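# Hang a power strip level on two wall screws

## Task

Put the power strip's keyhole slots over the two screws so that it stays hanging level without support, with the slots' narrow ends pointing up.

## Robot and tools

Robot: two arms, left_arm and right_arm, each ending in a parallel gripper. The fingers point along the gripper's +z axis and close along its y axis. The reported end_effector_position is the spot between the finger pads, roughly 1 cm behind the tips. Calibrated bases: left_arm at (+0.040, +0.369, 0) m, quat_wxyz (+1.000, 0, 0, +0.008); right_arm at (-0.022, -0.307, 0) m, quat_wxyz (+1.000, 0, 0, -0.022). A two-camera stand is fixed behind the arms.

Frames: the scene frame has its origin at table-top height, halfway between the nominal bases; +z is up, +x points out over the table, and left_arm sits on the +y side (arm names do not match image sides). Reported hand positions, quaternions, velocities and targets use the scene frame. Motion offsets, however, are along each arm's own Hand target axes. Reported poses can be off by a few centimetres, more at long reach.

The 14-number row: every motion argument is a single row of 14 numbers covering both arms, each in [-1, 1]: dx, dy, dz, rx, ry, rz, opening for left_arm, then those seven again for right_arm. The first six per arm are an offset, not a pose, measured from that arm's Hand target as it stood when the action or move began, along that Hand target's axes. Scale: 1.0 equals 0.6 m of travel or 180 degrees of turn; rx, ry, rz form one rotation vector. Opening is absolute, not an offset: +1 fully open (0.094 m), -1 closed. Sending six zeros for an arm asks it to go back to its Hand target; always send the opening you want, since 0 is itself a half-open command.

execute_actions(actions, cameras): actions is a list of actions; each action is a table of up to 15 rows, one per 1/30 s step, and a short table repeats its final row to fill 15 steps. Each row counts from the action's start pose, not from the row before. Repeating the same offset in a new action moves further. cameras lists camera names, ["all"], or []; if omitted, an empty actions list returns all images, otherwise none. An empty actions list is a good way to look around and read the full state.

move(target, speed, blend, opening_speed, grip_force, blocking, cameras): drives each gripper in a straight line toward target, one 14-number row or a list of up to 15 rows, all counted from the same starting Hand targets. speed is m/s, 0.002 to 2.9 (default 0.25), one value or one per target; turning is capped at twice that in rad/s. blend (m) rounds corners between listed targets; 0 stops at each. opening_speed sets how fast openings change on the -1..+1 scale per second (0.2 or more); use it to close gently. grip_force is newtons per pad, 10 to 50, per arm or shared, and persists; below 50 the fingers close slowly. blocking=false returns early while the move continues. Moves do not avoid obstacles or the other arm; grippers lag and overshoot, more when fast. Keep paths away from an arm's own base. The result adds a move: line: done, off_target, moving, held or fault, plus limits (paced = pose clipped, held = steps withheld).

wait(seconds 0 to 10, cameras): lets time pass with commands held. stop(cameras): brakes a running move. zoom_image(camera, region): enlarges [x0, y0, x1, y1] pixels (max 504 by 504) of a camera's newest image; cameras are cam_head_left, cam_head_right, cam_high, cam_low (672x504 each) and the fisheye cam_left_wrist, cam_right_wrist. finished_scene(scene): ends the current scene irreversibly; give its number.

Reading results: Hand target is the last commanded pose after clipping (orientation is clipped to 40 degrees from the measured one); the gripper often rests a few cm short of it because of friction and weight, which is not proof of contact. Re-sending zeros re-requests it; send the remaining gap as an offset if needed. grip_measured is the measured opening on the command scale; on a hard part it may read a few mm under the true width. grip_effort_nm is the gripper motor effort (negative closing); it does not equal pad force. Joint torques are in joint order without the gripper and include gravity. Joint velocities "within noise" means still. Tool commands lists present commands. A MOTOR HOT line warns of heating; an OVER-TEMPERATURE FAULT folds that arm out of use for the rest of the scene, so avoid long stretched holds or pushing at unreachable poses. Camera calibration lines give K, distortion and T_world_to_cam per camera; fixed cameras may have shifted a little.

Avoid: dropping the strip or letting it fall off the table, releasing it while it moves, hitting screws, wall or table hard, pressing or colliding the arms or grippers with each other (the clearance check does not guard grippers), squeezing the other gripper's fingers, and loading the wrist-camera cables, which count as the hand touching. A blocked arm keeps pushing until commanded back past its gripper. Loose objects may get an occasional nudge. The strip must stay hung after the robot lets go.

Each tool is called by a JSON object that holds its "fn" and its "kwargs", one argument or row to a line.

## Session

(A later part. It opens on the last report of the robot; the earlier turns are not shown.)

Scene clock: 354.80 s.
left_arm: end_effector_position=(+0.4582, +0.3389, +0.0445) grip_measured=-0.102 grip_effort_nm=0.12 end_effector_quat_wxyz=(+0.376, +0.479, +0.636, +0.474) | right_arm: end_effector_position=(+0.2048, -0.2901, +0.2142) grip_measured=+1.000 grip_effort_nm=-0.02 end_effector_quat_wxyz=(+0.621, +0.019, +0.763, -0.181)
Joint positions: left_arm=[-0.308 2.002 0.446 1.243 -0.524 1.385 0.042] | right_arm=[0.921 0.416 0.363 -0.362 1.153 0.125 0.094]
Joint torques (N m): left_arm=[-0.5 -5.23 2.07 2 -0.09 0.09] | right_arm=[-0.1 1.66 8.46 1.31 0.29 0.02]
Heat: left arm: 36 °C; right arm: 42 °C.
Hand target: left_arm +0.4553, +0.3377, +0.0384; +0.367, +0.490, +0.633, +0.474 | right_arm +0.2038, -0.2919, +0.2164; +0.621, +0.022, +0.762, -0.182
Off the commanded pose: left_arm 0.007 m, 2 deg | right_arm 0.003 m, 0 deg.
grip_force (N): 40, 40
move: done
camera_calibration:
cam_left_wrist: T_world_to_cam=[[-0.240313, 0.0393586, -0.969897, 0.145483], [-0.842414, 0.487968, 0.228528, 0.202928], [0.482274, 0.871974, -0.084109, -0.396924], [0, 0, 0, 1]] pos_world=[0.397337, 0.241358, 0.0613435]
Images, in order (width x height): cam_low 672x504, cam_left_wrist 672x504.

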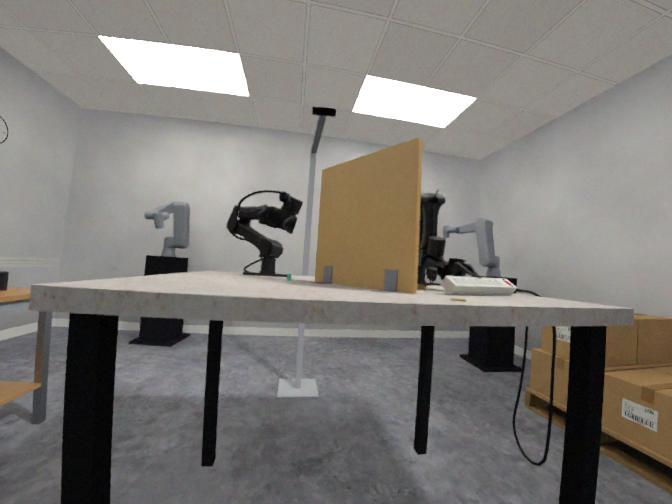

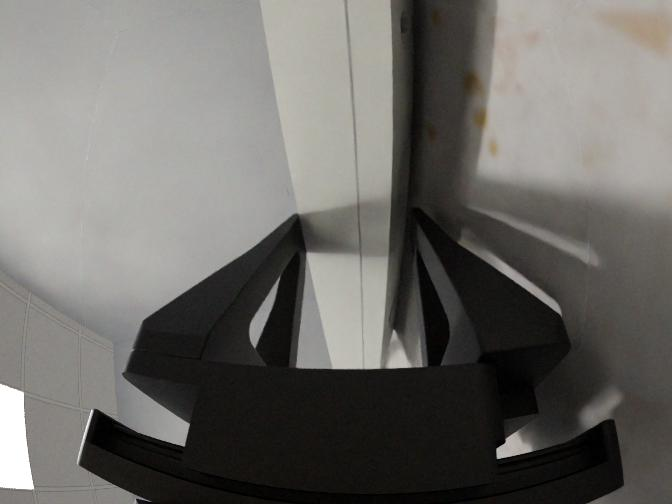

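{"fn": "move", "kwargs": {
  "target": [
    [0,0.007,0,0,0,0,-0.05,0,0,0,0,0,0,1],
    [0,-0.022,-0.115,0,0,0,-0.05,0,0,0,0,0,0,1]
  ],
  "speed": 0.06,
  "blend": [0.003,0],
  "cameras": ["cam_low","cam_left_wrist","cam_head_left"]
}}

{"fn": "zoom_image", "kwargs": {
  "camera": "cam_low",
  "region": [430, 220, 570, 325]
}}

Scene clock: 372.40 s.
left_arm: end_effector_position=(+0.3897, +0.3181, +0.0410) grip_measured=-0.052 grip_effort_nm=0.12 end_effector_quat_wxyz=(+0.367, +0.496, +0.632, +0.468) | right_arm: end_effector_position=(+0.2048, -0.2901, +0.2142) grip_measured=+1.000 grip_effort_nm=-0.02 end_effector_quat_wxyz=(+0.621, +0.019, +0.763, -0.181)
Joint positions: left_arm=[-0.49 1.888 0.224 1.281 -0.678 1.323 0.045] | right_arm=[0.921 0.416 0.363 -0.362 1.153 0.125 0.094]
Joint torques (N m): left_arm=[-0.44 -6.02 1.42 1.92 -0.36 -0.04] | right_arm=[0.08 1.65 8.5 1.32 0.28 -0.01]
Heat: left arm: 36 °C; right arm: 42 °C.
Hand target: left_arm +0.3876, +0.3201, +0.0452; +0.367, +0.490, +0.633, +0.474 | right_arm +0.2038, -0.2919, +0.2164; +0.621, +0.022, +0.762, -0.182
Off the commanded pose: left_arm 0.005 m, 1 deg | right_arm 0.003 m, 0 deg.
grip_force (N): 40, 40
move: done; blend cut to 0 m at target 1
camera_calibration:
cam_left_wrist: T_world_to_cam=[[-0.269151, 0.0615727, -0.961128, 0.130266], [-0.824784, 0.500543, 0.263036, 0.143895], [0.497281, 0.863519, -0.0839376, -0.349272], [0, 0, 0, 1]] pos_world=[0.327431, 0.221557, 0.0580355]
Images, in order (width x height): cam_head_left 672x504, cam_low 672x504, cam_left_wrist 672x504.

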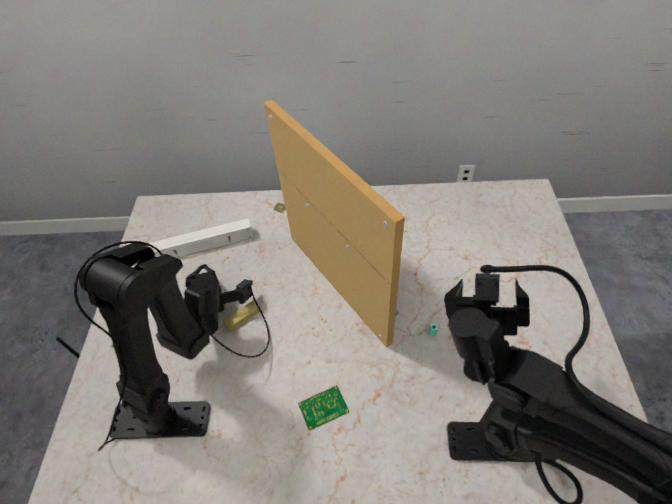

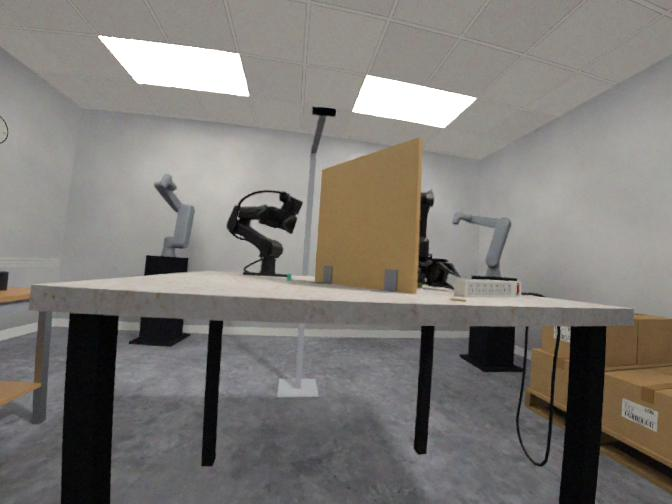

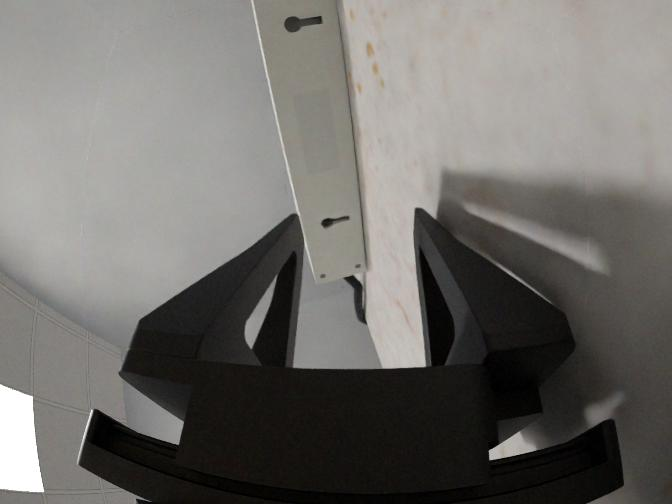

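Scaled by 3.600 from the camera's 672x504 image, which has a finer 960x720 frame.

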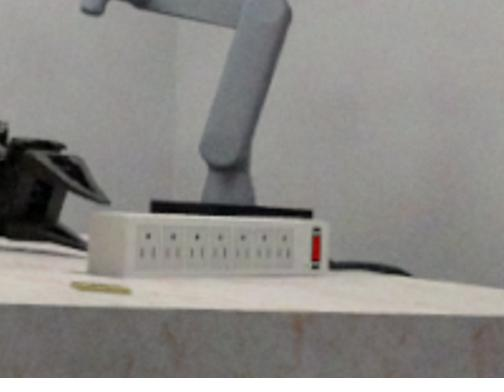

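{"fn": "zoom_image", "kwargs": {
  "camera": "cam_head_left",
  "region": [130, 190, 270, 295]
}}

Scaled by 3.600 from the camera's 672x504 image, which has a finer 960x720 frame.

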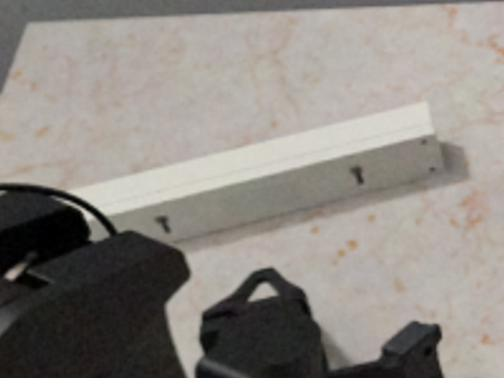

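{"fn": "move", "kwargs": {
  "target": [
    [0,0.16,-0.046,0.2,0,0,1,0,0,0,0,0,0,1],
    [0.0127,0.2147,0.144,0.4095,0,0,1,0,0,0,0,0,0,1]
  ],
  "blend": [0.02,0],
  "cameras": ["cam_left_wrist","cam_head_left"]
}}

Scene clock: 439.57 s.
left_arm: end_effector_position=(+0.5002, +0.3608, +0.1382) grip_measured=+0.998 grip_effort_nm=0.11 end_effector_quat_wxyz=(+0.030, +0.609, +0.792, +0.033) | right_arm: end_effector_position=(+0.2048, -0.2901, +0.2142) grip_measured=+1.000 grip_effort_nm=-0.01 end_effector_quat_wxyz=(+0.621, +0.019, +0.763, -0.181)
Joint positions: left_arm=[-0.044 2.307 2.363 -1.539 -0.017 1.284 0.094] | right_arm=[0.921 0.416 0.363 -0.362 1.153 0.125 0.094]
Joint torques (N m): left_arm=[-0.03 -10.35 6.57 0.35 0.2 0.06] | right_arm=[-0.09 1.77 8.29 1.32 0.31 -0.01]
Heat: left arm: 35 °C; right arm: 42 °C.
Hand target: left_arm +0.5010, +0.3576, +0.1445; +0.000, +0.612, +0.791, -0.001 | right_arm +0.2038, -0.2919, +0.2164; +0.621, +0.022, +0.762, -0.182
Off the commanded pose: left_arm 0.007 m, 5 deg | right_arm 0.003 m, 0 deg.
joint sent to its limit (left arm) — joint 4 (wrist pitch), lower limit. The joint targets are off in orientation, not in position.
grip_force (N): 40, 40
move: off_target (left_arm)
camera_calibration:
cam_left_wrist: T_world_to_cam=[[-0.981915, -0.134352, -0.133385, 0.563627], [-0.18911, 0.662861, 0.724467, -0.252285], [-0.00891766, 0.73659, -0.676281, -0.0520436], [0, 0, 0, 1]] pos_world=[0.50526, 0.281289, 0.222756]
Images, in order (width x height): cam_head_left 672x504, cam_left_wrist 672x504.

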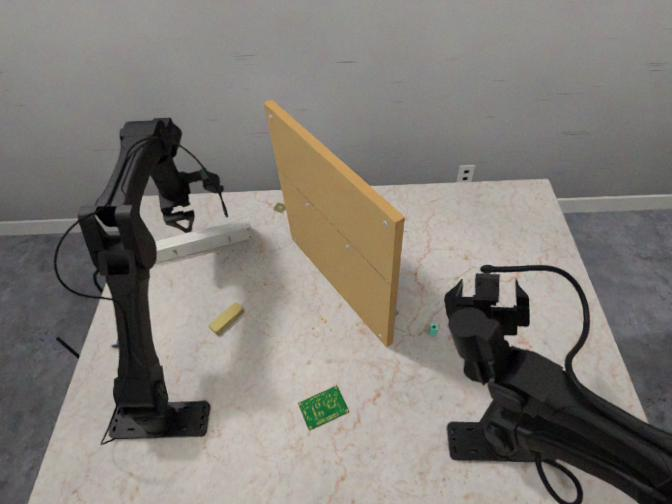

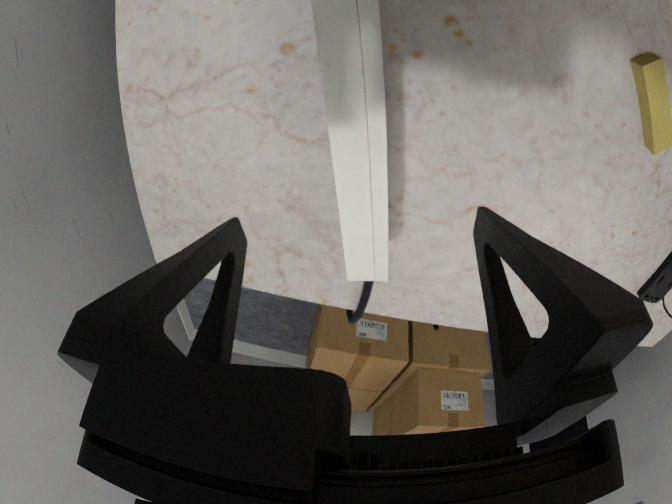

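{"fn": "move", "kwargs": {
  "target": [
    [0,0.004,0.1475,0,0,0,1,0,0,0,0,0,0,1],
    [0,0.004,0.1475,0,0,0,-0.7,0,0,0,0,0,0,1]
  ],
  "speed": 0.15,
  "opening_speed": 0.8,
  "cameras": ["cam_left_wrist","cam_head_left","cam_low"]
}}

{"fn": "zoom_image", "kwargs": {
  "camera": "cam_low",
  "region": [430, 200, 570, 305]
}}

Scene clock: 460.83 s.
left_arm: end_effector_position=(+0.5029, +0.3606, +0.0560) grip_measured=-0.309 grip_effort_nm=-0.80 end_effector_quat_wxyz=(-0.006, +0.610, +0.792, +0.006) | right_arm: end_effector_position=(+0.2048, -0.2901, +0.2142) grip_measured=+1.000 grip_effort_nm=-0.02 end_effector_quat_wxyz=(+0.621, +0.019, +0.763, -0.181)
Joint positions: left_arm=[-0.044 2.386 2.172 -1.361 -0.016 1.286 0.032] | right_arm=[0.921 0.416 0.363 -0.362 1.153 0.125 0.094]
Joint torques (N m): left_arm=[0.1 -11.33 4.48 0.4 0.2 0.04] | right_arm=[-0.02 1.7 8.42 1.31 0.29 0]
Heat: left arm: 37 °C; right arm: 42 °C.
Hand target: left_arm +0.5033, +0.3581, +0.0560; +0.000, +0.612, +0.791, -0.001 | right_arm +0.2038, -0.2919, +0.2164; +0.621, +0.022, +0.762, -0.182
Off the commanded pose: left_arm 0.003 m, 1 deg | right_arm 0.003 m, 0 deg.
grip_force (N): 40, 40
move: done
camera_calibration:
cam_left_wrist: T_world_to_cam=[[-0.990277, -0.132226, -0.0432179, 0.55371], [-0.120654, 0.661769, 0.739936, -0.226885], [-0.0692383, 0.737956, -0.671288, -0.0779667], [0, 0, 0, 1]] pos_world=[0.515553, 0.280896, 0.139472]
Images, in order (width x height): cam_head_left 672x504, cam_low 672x504, cam_left_wrist 672x504.

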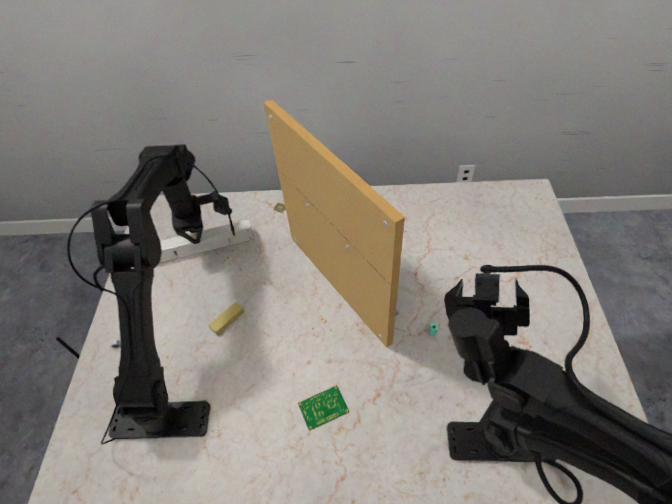

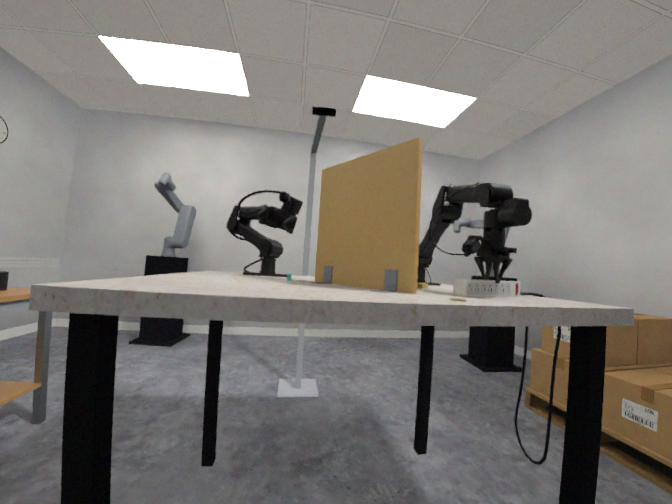

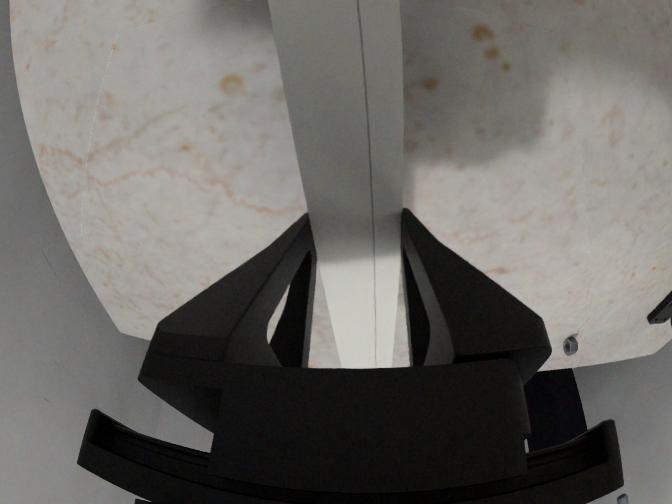

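Scaled by 3.600 from the camera's 672x504 image, which has a finer 960x720 frame.

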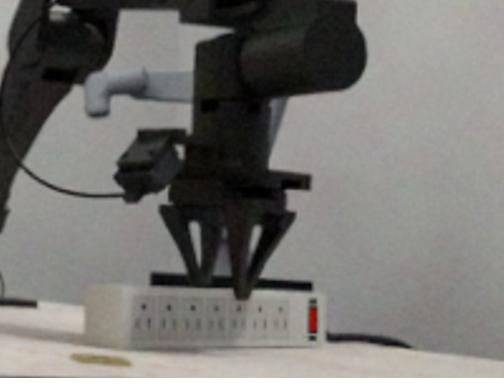

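{"fn": "move", "kwargs": {
  "target": [
    [0,0,-0.1,0,0,0,-0.7,0,0,0,0,0,0,1],
    [0.004,-0.107,-0.158,-0.278,0,0,-0.7,0,0,0,0,0,0,1]
  ],
  "speed": 0.2,
  "blend": [0.03,0],
  "cameras": []
}}

Scene clock: 473.00 s.
left_arm: end_effector_position=(+0.4295, +0.3409, +0.1269) grip_measured=-0.310 grip_effort_nm=-0.86 end_effector_quat_wxyz=(+0.232, +0.571, +0.730, +0.297) | right_arm: end_effector_position=(+0.2048, -0.2901, +0.2142) grip_measured=+1.000 grip_effort_nm=-0.02 end_effector_quat_wxyz=(+0.621, +0.019, +0.763, -0.181)
Joint positions: left_arm=[-0.237 1.441 0.914 -0.327 -0.317 1.227 0.032] | right_arm=[0.921 0.416 0.363 -0.362 1.153 0.125 0.094]
Joint torques (N m): left_arm=[-0.34 -7.39 5.41 2.32 -0.6 0.16] | right_arm=[0.12 1.69 8.27 1.33 0.29 -0.01]
Heat: left arm: 36 °C; right arm: 42 °C.
Hand target: left_arm +0.4406, +0.3444, +0.1508; +0.259, +0.554, +0.717, +0.333 | right_arm +0.2038, -0.2919, +0.2164; +0.621, +0.022, +0.762, -0.182
Off the commanded pose: left_arm 0.027 m, 6 deg | right_arm 0.003 m, 0 deg.
grip_force (N): 40, 40
move: off_target (left_arm)
No camera images: "cameras" was empty.

{"fn": "move", "kwargs": {
  "target": [0,-0.094,0.079,-0.03,0,0,-0.7,0,0,0,0,0,0,1],
  "speed": 0.1,
  "cameras": ["cam_low"]
}}

{"fn": "zoom_image", "kwargs": {
  "camera": "cam_low",
  "region": [430, 220, 570, 325]
}}

Scene clock: 482.33 s.
left_arm: end_effector_position=(+0.4303, +0.3447, +0.0632) grip_measured=-0.310 grip_effort_nm=-0.86 end_effector_quat_wxyz=(+0.263, +0.555, +0.710, +0.344) | right_arm: end_effector_position=(+0.2048, -0.2901, +0.2142) grip_measured=+1.000 grip_effort_nm=-0.02 end_effector_quat_wxyz=(+0.621, +0.019, +0.763, -0.181)
Joint positions: left_arm=[-0.252 1.547 0.621 0.19 -0.376 1.26 0.032] | right_arm=[0.921 0.416 0.363 -0.362 1.153 0.125 0.094]
Joint torques (N m): left_arm=[-0.53 -5.04 4.64 2.45 -0.41 0.09] | right_arm=[-0.01 1.73 8.18 1.32 0.31 -0.01]
Heat: left arm: 36 °C; right arm: 42 °C.
Hand target: left_arm +0.4407, +0.3443, +0.0772; +0.285, +0.542, +0.700, +0.367 | right_arm +0.2038, -0.2919, +0.2164; +0.621, +0.022, +0.762, -0.182
Off the commanded pose: left_arm 0.017 m, 4 deg | right_arm 0.003 m, 0 deg.
grip_force (N): 40, 40
move: off_target (left_arm)
Images, in order (width x height): cam_low 672x504.

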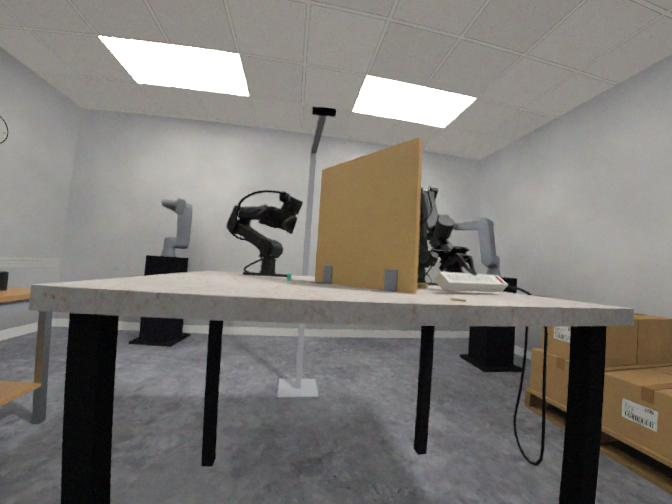

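Scaled by 3.600 from the camera's 672x504 image, which has a finer 960x720 frame.

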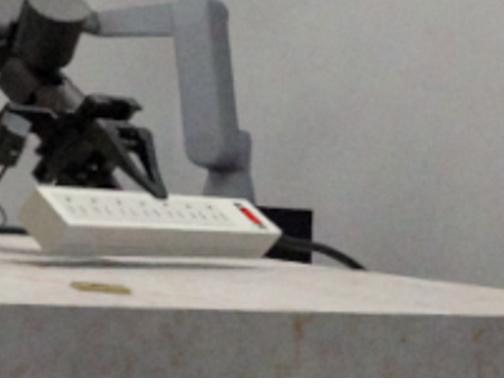

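{"fn": "move", "kwargs": {
  "target": [
    [0,-0.0235,0.016,0,0,0,-0.7,0,0,0,0,0,0,1],
    [0,-0.0235,0.016,0,0,0,0.4,0,0,0,0,0,0,1]
  ],
  "speed": 0.05,
  "opening_speed": 0.3,
  "cameras": ["cam_low","cam_left_wrist"]
}}

{"fn": "zoom_image", "kwargs": {
  "camera": "cam_low",
  "region": [430, 220, 570, 325]
}}

Scene clock: 505.07 s.
left_arm: end_effector_position=(+0.4388, +0.3448, +0.0580) grip_measured=+0.397 grip_effort_nm=0.12 end_effector_quat_wxyz=(+0.281, +0.545, +0.703, +0.361) | right_arm: end_effector_position=(+0.2048, -0.2901, +0.2142) grip_measured=+1.000 grip_effort_nm=-0.02 end_effector_quat_wxyz=(+0.621, +0.019, +0.763, -0.181)
Joint positions: left_arm=[-0.252 1.601 0.592 0.328 -0.389 1.272 0.066] | right_arm=[0.921 0.416 0.363 -0.362 1.153 0.125 0.094]
Joint torques (N m): left_arm=[-0.49 -4.7 4.18 2.03 -0.25 0] | right_arm=[0.09 1.69 8.24 1.32 0.3 0.03]
Heat: left arm: 35 °C; right arm: 42 °C.
Hand target: left_arm +0.4405, +0.3443, +0.0601; +0.285, +0.542, +0.701, +0.367 | right_arm +0.2038, -0.2919, +0.2164; +0.621, +0.022, +0.762, -0.182
Off the commanded pose: left_arm 0.003 m, 1 deg | right_arm 0.003 m, 0 deg.
grip_force (N): 40, 40
move: done
camera_calibration:
cam_left_wrist: T_world_to_cam=[[-0.554638, -0.0150234, -0.831956, 0.302405], [-0.713474, 0.523077, 0.466203, 0.0980884], [0.428174, 0.852153, -0.300837, -0.34851], [0, 0, 0, 1]] pos_world=[0.386932, 0.250219, 0.101014]
Images, in order (width x height): cam_low 672x504, cam_left_wrist 672x504.

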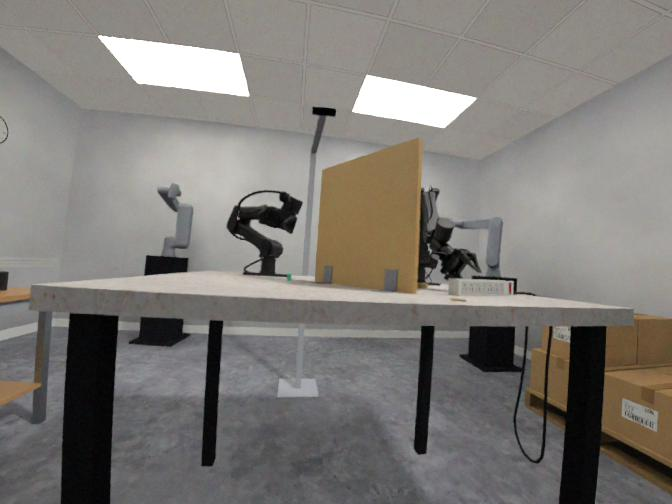

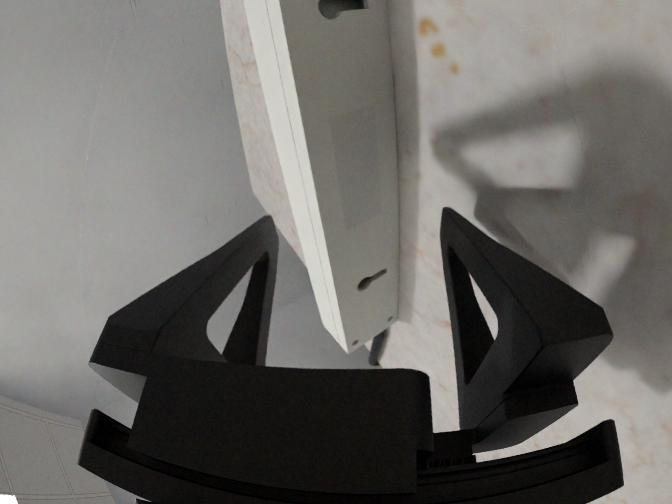

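Scaled by 3.600 from the camera's 672x504 image, which has a finer 960x720 frame.

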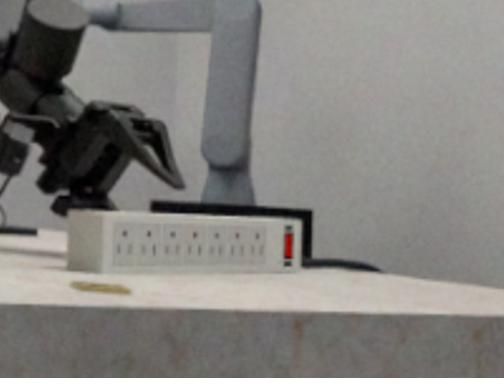

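{"fn": "move", "kwargs": {
  "target": [
    [0,0.086,-0.133,0,0,0,0.4,0,0,0,0,0,0,1],
    [0.006,0.153,-0.0353,0.2855,0,0,1,0,0,0,0,0,0,1]
  ],
  "grip_force": 50,
  "cameras": ["cam_left_wrist","cam_low"]
}}

Scene clock: 604.50 s.
left_arm: end_effector_position=(+0.4718, +0.3588, +0.1439) grip_measured=+0.998 grip_effort_nm=0.12 end_effector_quat_wxyz=(+0.016, +0.610, +0.792, +0.034) | right_arm: end_effector_position=(+0.2048, -0.2901, +0.2142) grip_measured=+1.000 grip_effort_nm=-0.02 end_effector_quat_wxyz=(+0.621, +0.019, +0.763, -0.181)
Joint positions: left_arm=[-0.058 2.178 2.171 -1.499 -0.036 1.272 0.094] | right_arm=[0.921 0.416 0.363 -0.362 1.153 0.125 0.094]
Joint torques (N m): left_arm=[0.24 -9.11 6.82 0.29 0.16 0.06] | right_arm=[-0.03 1.85 8.31 1.33 0.32 0.02]
Heat: left arm: 35 °C; right arm: 42 °C.
Hand target: left_arm +0.4732, +0.3565, +0.1476; +0.022, +0.612, +0.790, +0.027 | right_arm +0.2038, -0.2919, +0.2164; +0.621, +0.022, +0.762, -0.182
Off the commanded pose: left_arm 0.005 m, 1 deg | right_arm 0.003 m, 0 deg.
move: done
camera_calibration:
cam_left_wrist: T_world_to_cam=[[-0.984751, -0.13116, -0.114288, 0.533747], [-0.172445, 0.649203, 0.74081, -0.265711], [-0.0229688, 0.749222, -0.661921, -0.0468851], [0, 0, 0, 1]] pos_world=[0.47871, 0.277634, 0.226808]
Images, in order (width x height): cam_low 672x504, cam_left_wrist 672x504.

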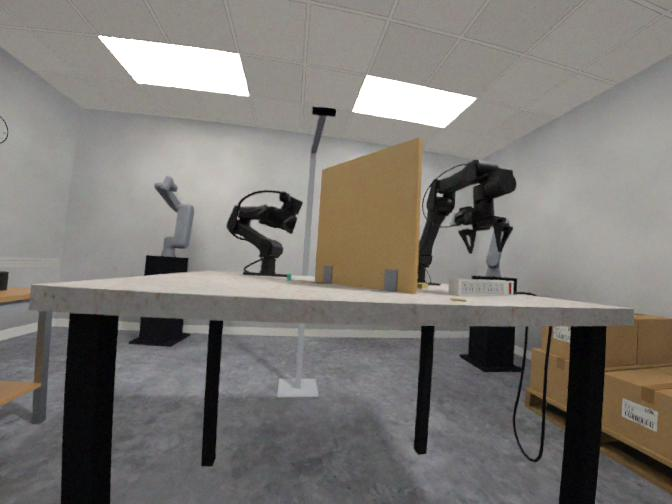

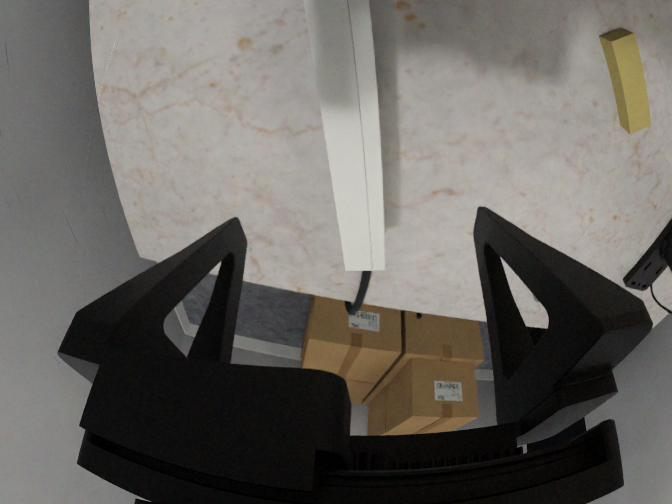

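{"fn": "move", "kwargs": {
  "target": [
    [0,0.003,0.149,0.018,0,0,1,0,0,0,0,0,0,1],
    [0,0.003,0.149,0.018,0,0,-0.8,0,0,0,0,0,0,1]
  ],
  "speed": 0.15,
  "opening_speed": 0.8,
  "cameras": ["cam_left_wrist"]
}}

Scene clock: 630.47 s.
left_arm: end_effector_position=(+0.4800, +0.3596, +0.0589) grip_measured=-0.336 grip_effort_nm=-1.04 end_effector_quat_wxyz=(-0.003, +0.611, +0.792, +0.010) | right_arm: end_effector_position=(+0.2048, -0.2901, +0.2142) grip_measured=+1.000 grip_effort_nm=-0.02 end_effector_quat_wxyz=(+0.621, +0.019, +0.763, -0.181)
Joint positions: left_arm=[-0.049 2.254 1.959 -1.268 -0.019 1.282 0.031] | right_arm=[0.921 0.416 0.363 -0.362 1.153 0.125 0.094]
Joint torques (N m): left_arm=[0.29 -10.52 4.42 0.47 0.19 0.07] | right_arm=[0.02 1.73 8.46 1.29 0.35 0.01]
Heat: left arm: 36 °C; right arm: 42 °C.
Hand target: left_arm +0.4810, +0.3585, +0.0586; +0.005, +0.612, +0.791, +0.005 | right_arm +0.2038, -0.2919, +0.2164; +0.621, +0.022, +0.762, -0.182
Off the commanded pose: left_arm 0.002 m, 1 deg | right_arm 0.003 m, 0 deg.
move: done
camera_calibration:
cam_left_wrist: T_world_to_cam=[[-0.989925, -0.130602, -0.0546894, 0.53093], [-0.127973, 0.660012, 0.740275, -0.227019], [-0.0605855, 0.739816, -0.670076, -0.0816801], [0, 0, 0, 1]] pos_world=[0.491581, 0.279604, 0.142361]
Images, in order (width x height): cam_left_wrist 672x504.

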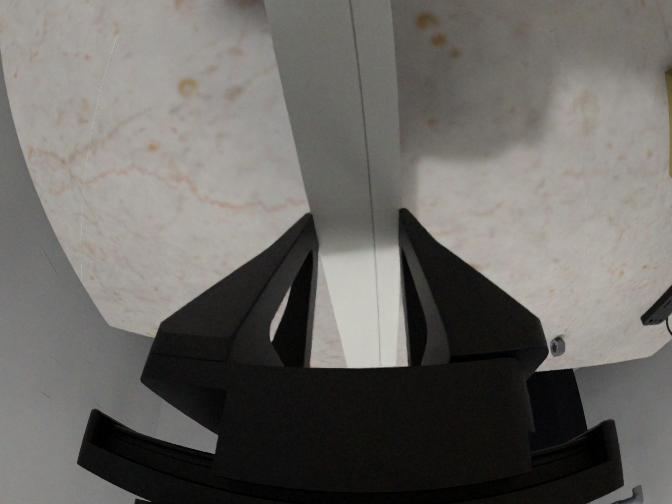

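{"fn": "move", "kwargs": {
  "target": [
    [0,0,-0.167,0,0,0,-0.8,0,0,0,0,0,0,1],
    [-0.167,-0.475,-0.167,0,0,-0.197,-0.8,0,0,0,0,0,0,1]
  ],
  "speed": [0.15,0.25],
  "blend": [0.03,0],
  "cameras": ["cam_left_wrist","cam_head_left","cam_low","cam_high"]
}}

Scene clock: 641.73 s.
left_arm: end_effector_position=(+0.2299, +0.1968, +0.1486) grip_measured=-0.340 grip_effort_nm=-1.04 end_effector_quat_wxyz=(-0.015, +0.358, +0.933, +0.023) | right_arm: end_effector_position=(+0.2048, -0.2901, +0.2142) grip_measured=+1.000 grip_effort_nm=-0.02 end_effector_quat_wxyz=(+0.621, +0.019, +0.763, -0.181)
Joint positions: left_arm=[-0.78 1.557 1.381 -1.441 -0.032 -0.03 0.031] | right_arm=[0.921 0.416 0.363 -0.362 1.153 0.125 0.094]
Joint torques (N m): left_arm=[-0.55 -7.5 4.44 0.55 0.24 -0.38] | right_arm=[0.03 1.8 8.25 1.33 0.3 0.02]
Heat: left arm: 36 °C; right arm: 42 °C.
Hand target: left_arm +0.2290, +0.1898, +0.1553; +0.006, +0.342, +0.940, +0.003 | right_arm +0.2038, -0.2919, +0.2164; +0.621, +0.022, +0.762, -0.182
Off the commanded pose: left_arm 0.010 m, 4 deg | right_arm 0.003 m, 0 deg.
move: off_target (left_arm)
camera_calibration:
cam_left_wrist: T_world_to_cam=[[-0.756237, -0.650384, -0.0714603, 0.318104], [-0.463856, 0.455891, 0.759606, -0.103485], [-0.461457, 0.60759, -0.646446, 0.198395], [0, 0, 0, 1]] pos_world=[0.28411, 0.133525, 0.229591]
Images, in order (width x height): cam_head_left 672x504, cam_high 672x504, cam_low 672x504, cam_left_wrist 672x504.

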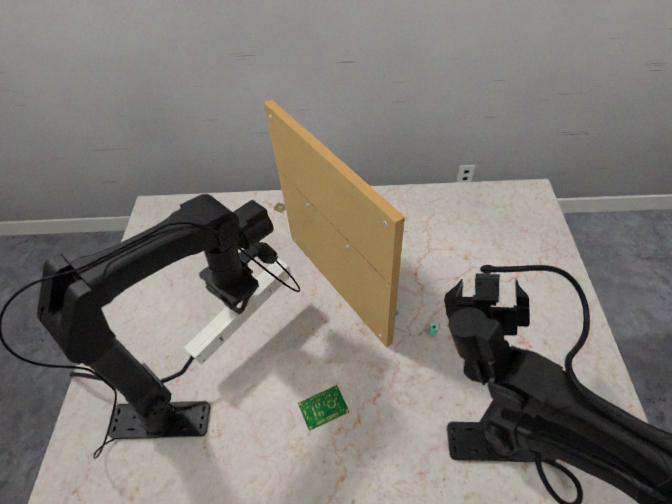

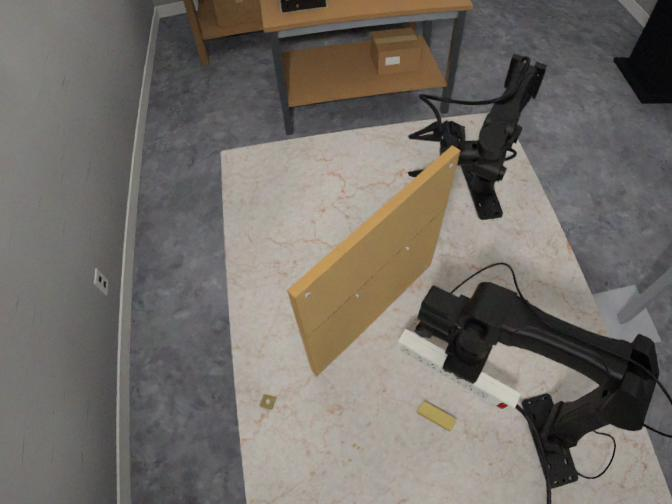

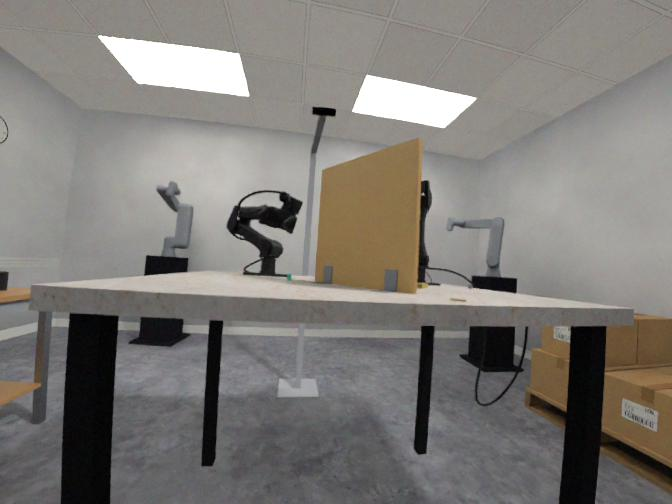

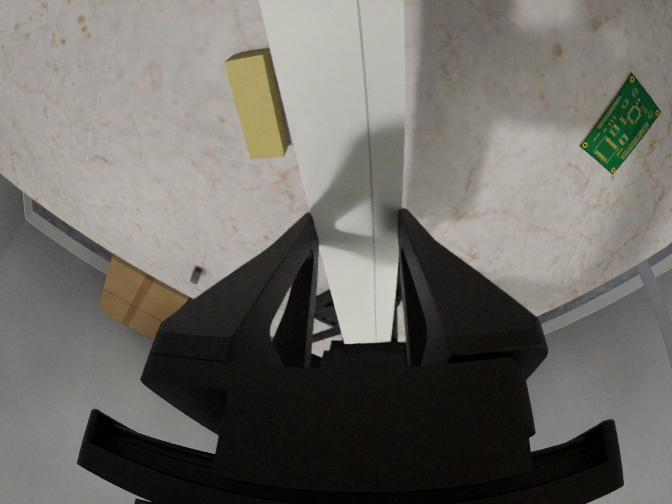

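{"fn": "move", "kwargs": {
  "target": [-0.047,-0.015,0.147,0,0,0,-0.8,0,0,0,0,0,0,1],
  "speed": 0.12,
  "cameras": ["cam_low","cam_head_left"]
}}

{"fn": "zoom_image", "kwargs": {
  "camera": "cam_head_left",
  "region": [170, 230, 350, 380]
}}

Scene clock: 662.87 s.
left_arm: end_effector_position=(+0.2415, +0.1784, +0.0662) grip_measured=-0.340 grip_effort_nm=-1.04 end_effector_quat_wxyz=(-0.014, +0.359, +0.933, +0.025) | right_arm: end_effector_position=(+0.2048, -0.2901, +0.2142) grip_measured=+1.000 grip_effort_nm=-0.02 end_effector_quat_wxyz=(+0.621, +0.019, +0.763, -0.181)
Joint positions: left_arm=[-0.8 1.668 1.167 -1.117 -0.034 -0.051 0.031] | right_arm=[0.921 0.416 0.363 -0.362 1.153 0.125 0.094]
Joint torques (N m): left_arm=[-0.62 -6.02 4.6 0.8 0.25 -0.41] | right_arm=[-0.02 1.76 8.4 1.33 0.28 0.02]
Heat: left arm: 35 °C; right arm: 42 °C.
Hand target: left_arm +0.2460, +0.1649, +0.0673; +0.006, +0.342, +0.940, +0.003 | right_arm +0.2038, -0.2919, +0.2164; +0.621, +0.022, +0.762, -0.182
Off the commanded pose: left_arm 0.014 m, 4 deg | right_arm 0.003 m, 0 deg.
move: off_target (left_arm)
Images, in order (width x height): cam_head_left 672x504, cam_low 672x504.

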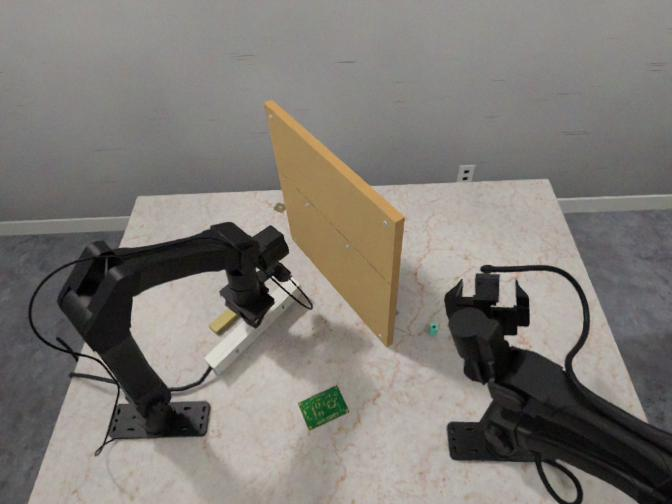

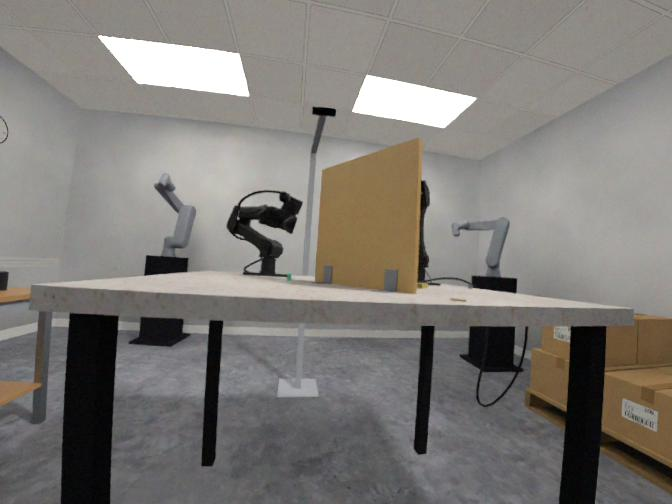

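Scaled by 2.800 from the camera's 672x504 image, which has a finer 960x720 frame.

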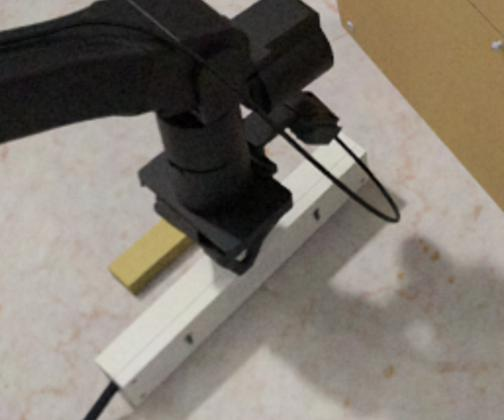

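{"fn": "move", "kwargs": {
  "target": [
    [0,0,0.015,0,0,0,-0.8,0,0,0,0,0,0,1],
    [0,0,0.015,0,0,0,0.3,0,0,0,0,0,0,1],
    [0,0,-0.18,0,0,0,0.3,0,0,0,0,0,0,1],
    [0.214,0.255,-0.2,0,0,0,0.3,0,0,0,0,0,0,1]
  ],
  "speed": [0.06,0.1,0.15,0.25],
  "blend": [0,0,0.03,0],
  "opening_speed": 0.6,
  "cameras": ["all"]
}}

{"fn": "zoom_image", "kwargs": {
  "camera": "cam_head_left",
  "region": [170, 230, 350, 380]
}}

{"fn": "zoom_image", "kwargs": {
  "camera": "cam_head_right",
  "region": [170, 230, 350, 380]
}}

Scene clock: 679.30 s.
left_arm: end_effector_position=(+0.2504, +0.3662, +0.1855) grip_measured=+0.298 grip_effort_nm=0.12 end_effector_quat_wxyz=(+0.012, +0.341, +0.940, +0.013) | right_arm: end_effector_position=(+0.2048, -0.2901, +0.2142) grip_measured=+1.000 grip_effort_nm=-0.02 end_effector_quat_wxyz=(+0.621, +0.019, +0.763, -0.181)
Joint positions: left_arm=[-0.051 1.335 1.337 -1.543 -0.017 0.661 0.061] | right_arm=[0.921 0.416 0.363 -0.362 1.153 0.125 0.094]
Joint torques (N m): left_arm=[0.32 -4.26 4.18 0.29 0.16 0.02] | right_arm=[-0.08 1.83 8.35 1.34 0.31 0]
Heat: left arm: 35 °C; right arm: 42 °C.
Hand target: left_arm +0.2444, +0.3645, +0.1876; +0.006, +0.342, +0.940, +0.003 | right_arm +0.2038, -0.2919, +0.2164; +0.621, +0.022, +0.762, -0.182
Off the commanded pose: left_arm 0.007 m, 1 deg | right_arm 0.003 m, 0 deg.
joint sent to its limit (left arm) — joint 4 (wrist pitch), lower limit. The joint targets still meet the commanded pose.
move: done; target 2's new opening was sent with left_arm's hand 0.014 m and 4 deg from that target
camera_calibration:
cam_left_wrist: T_world_to_cam=[[-0.728135, -0.681008, -0.0777679, 0.451717], [-0.513075, 0.466286, 0.720647, -0.1834], [-0.454504, 0.564628, -0.688927, 0.150667], [0, 0, 0, 1]] pos_world=[0.303291, 0.308069, 0.271094]
cam_right_wrist: T_world_to_cam=[[-0.209022, -0.966759, 0.147265, -0.26315], [-0.793957, 0.0798509, -0.602707, 0.312917], [0.570913, -0.242901, -0.784256, 0.0975402], [0, 0, 0, 1]] pos_world=[0.137751, -0.255697, 0.303846]

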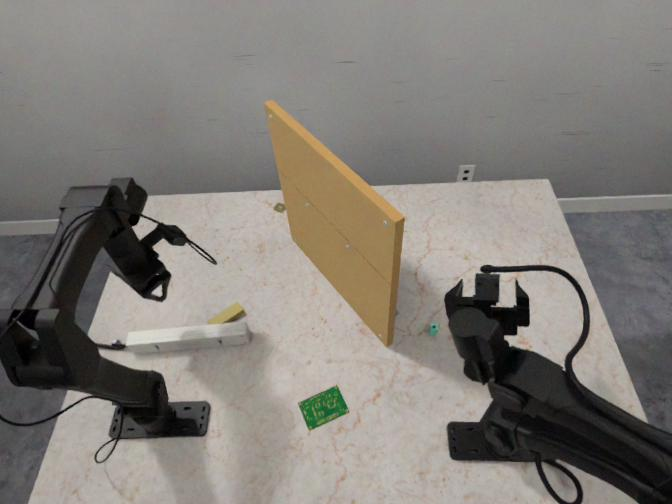

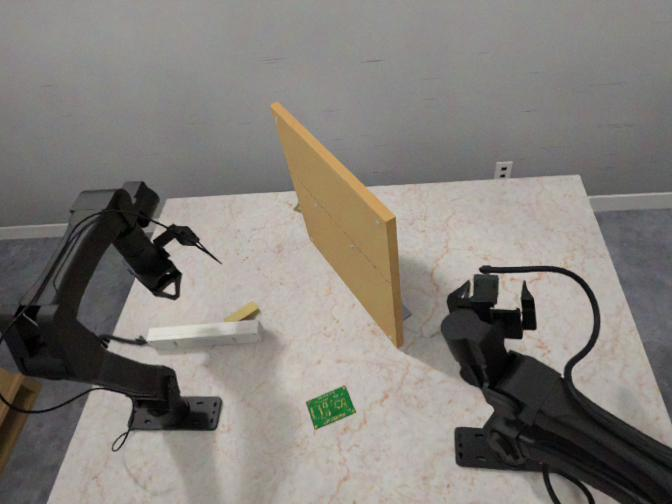

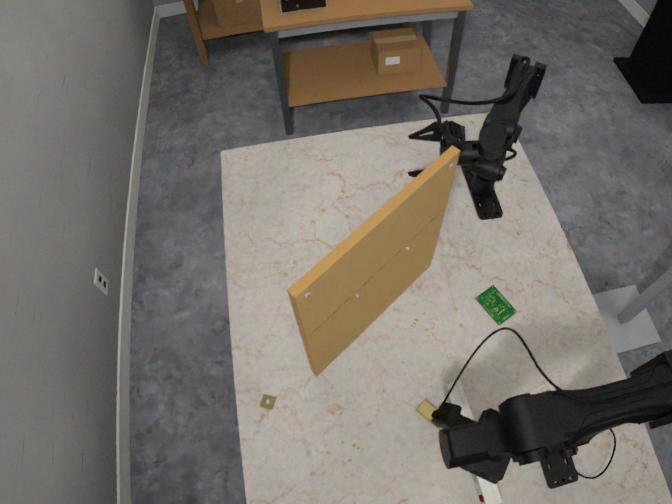

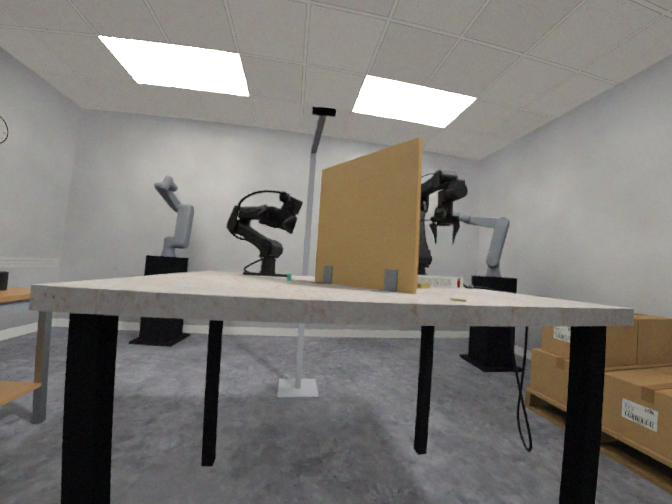

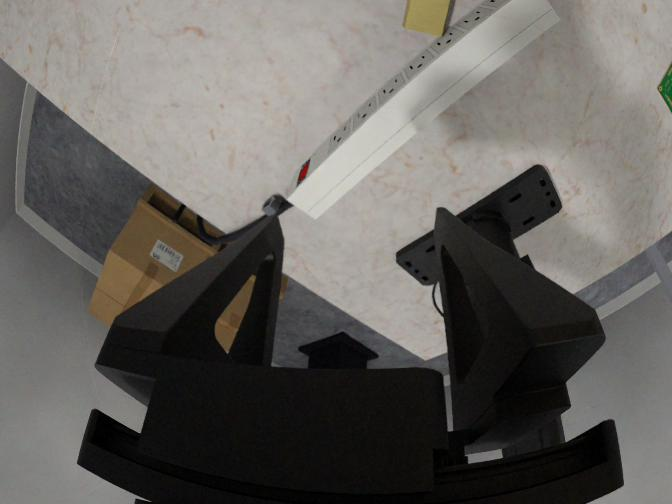

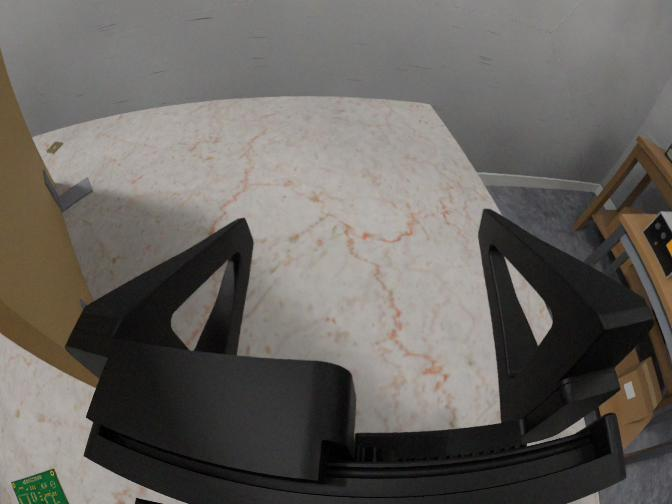

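Scaled by 2.800 from the camera's 672x504 image, which has a finer 960x720 frame.

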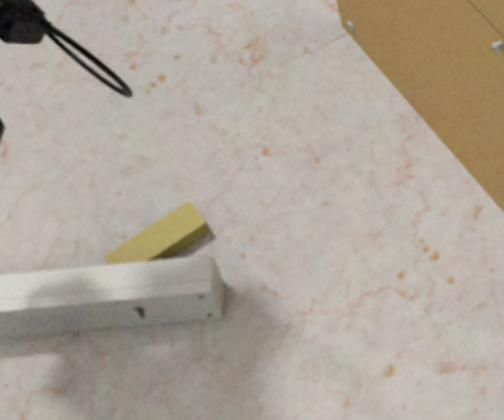

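Scaled by 2.800 from the camera's 672x504 image, which has a finer 960x720 frame.

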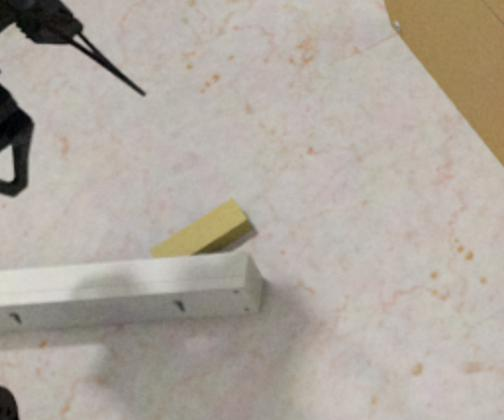

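{"fn": "move", "kwargs": {
  "target": [-0.003,-0.051,0.046,0,0,0.278,1,0,0,0,0,0,0,1],
  "cameras": ["cam_left_wrist","cam_head_left"]
}}

Scene clock: 735.00 s.
left_arm: end_effector_position=(+0.2265, +0.3430, +0.1585) grip_measured=+0.998 grip_effort_nm=0.11 end_effector_quat_wxyz=(-0.009, +0.703, +0.711, +0.004) | right_arm: end_effector_position=(+0.2048, -0.2901, +0.2142) grip_measured=+1.000 grip_effort_nm=-0.02 end_effector_quat_wxyz=(+0.621, +0.019, +0.763, -0.181)
Joint positions: left_arm=[-0.178 1.269 1.181 -1.492 -0.017 1.399 0.094] | right_arm=[0.921 0.416 0.363 -0.362 1.153 0.125 0.094]
Joint torques (N m): left_arm=[-0.35 -3.84 4.07 0.46 0.13 0.08] | right_arm=[0.08 1.73 8.25 1.31 0.26 0.02]
Heat: left arm: 35 °C; right arm: 42 °C.
Hand target: left_arm +0.2264, +0.3400, +0.1597; +0.004, +0.707, +0.707, +0.005 | right_arm +0.2038, -0.2919, +0.2164; +0.621, +0.022, +0.762, -0.182
Off the commanded pose: left_arm 0.003 m, 2 deg | right_arm 0.003 m, 0 deg.
move: done
camera_calibration:
cam_left_wrist: T_world_to_cam=[[-0.99282, 0.114064, -0.0360207, 0.197113], [0.0501102, 0.670048, 0.740624, -0.366042], [0.108614, 0.733502, -0.670953, -0.0541294], [0, 0, 0, 1]] pos_world=[0.21992, 0.262486, 0.241882]
Images, in order (width x height): cam_head_left 672x504, cam_left_wrist 672x504.

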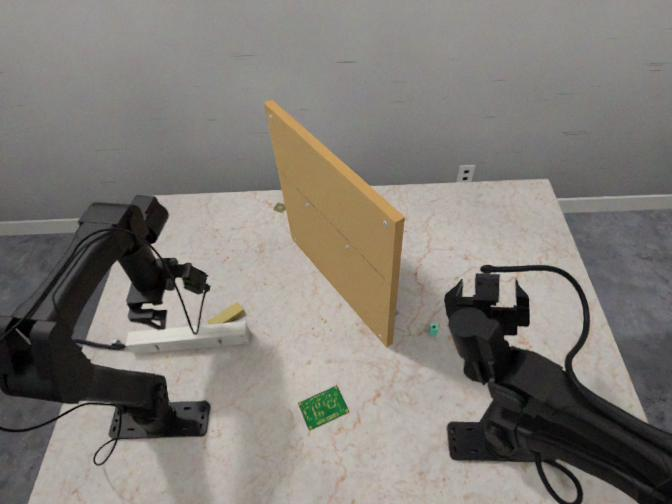

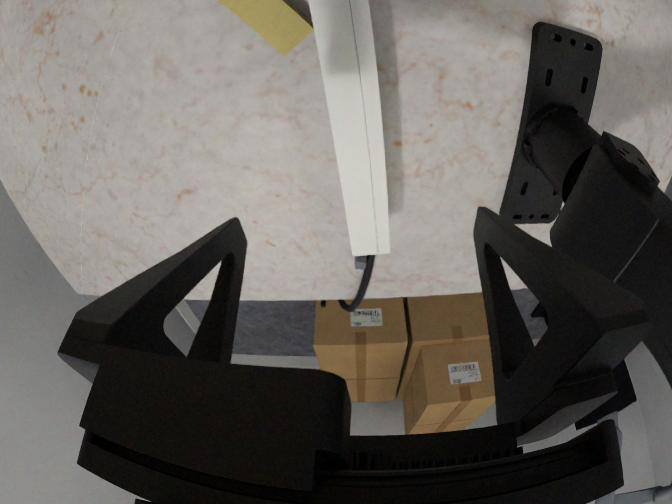

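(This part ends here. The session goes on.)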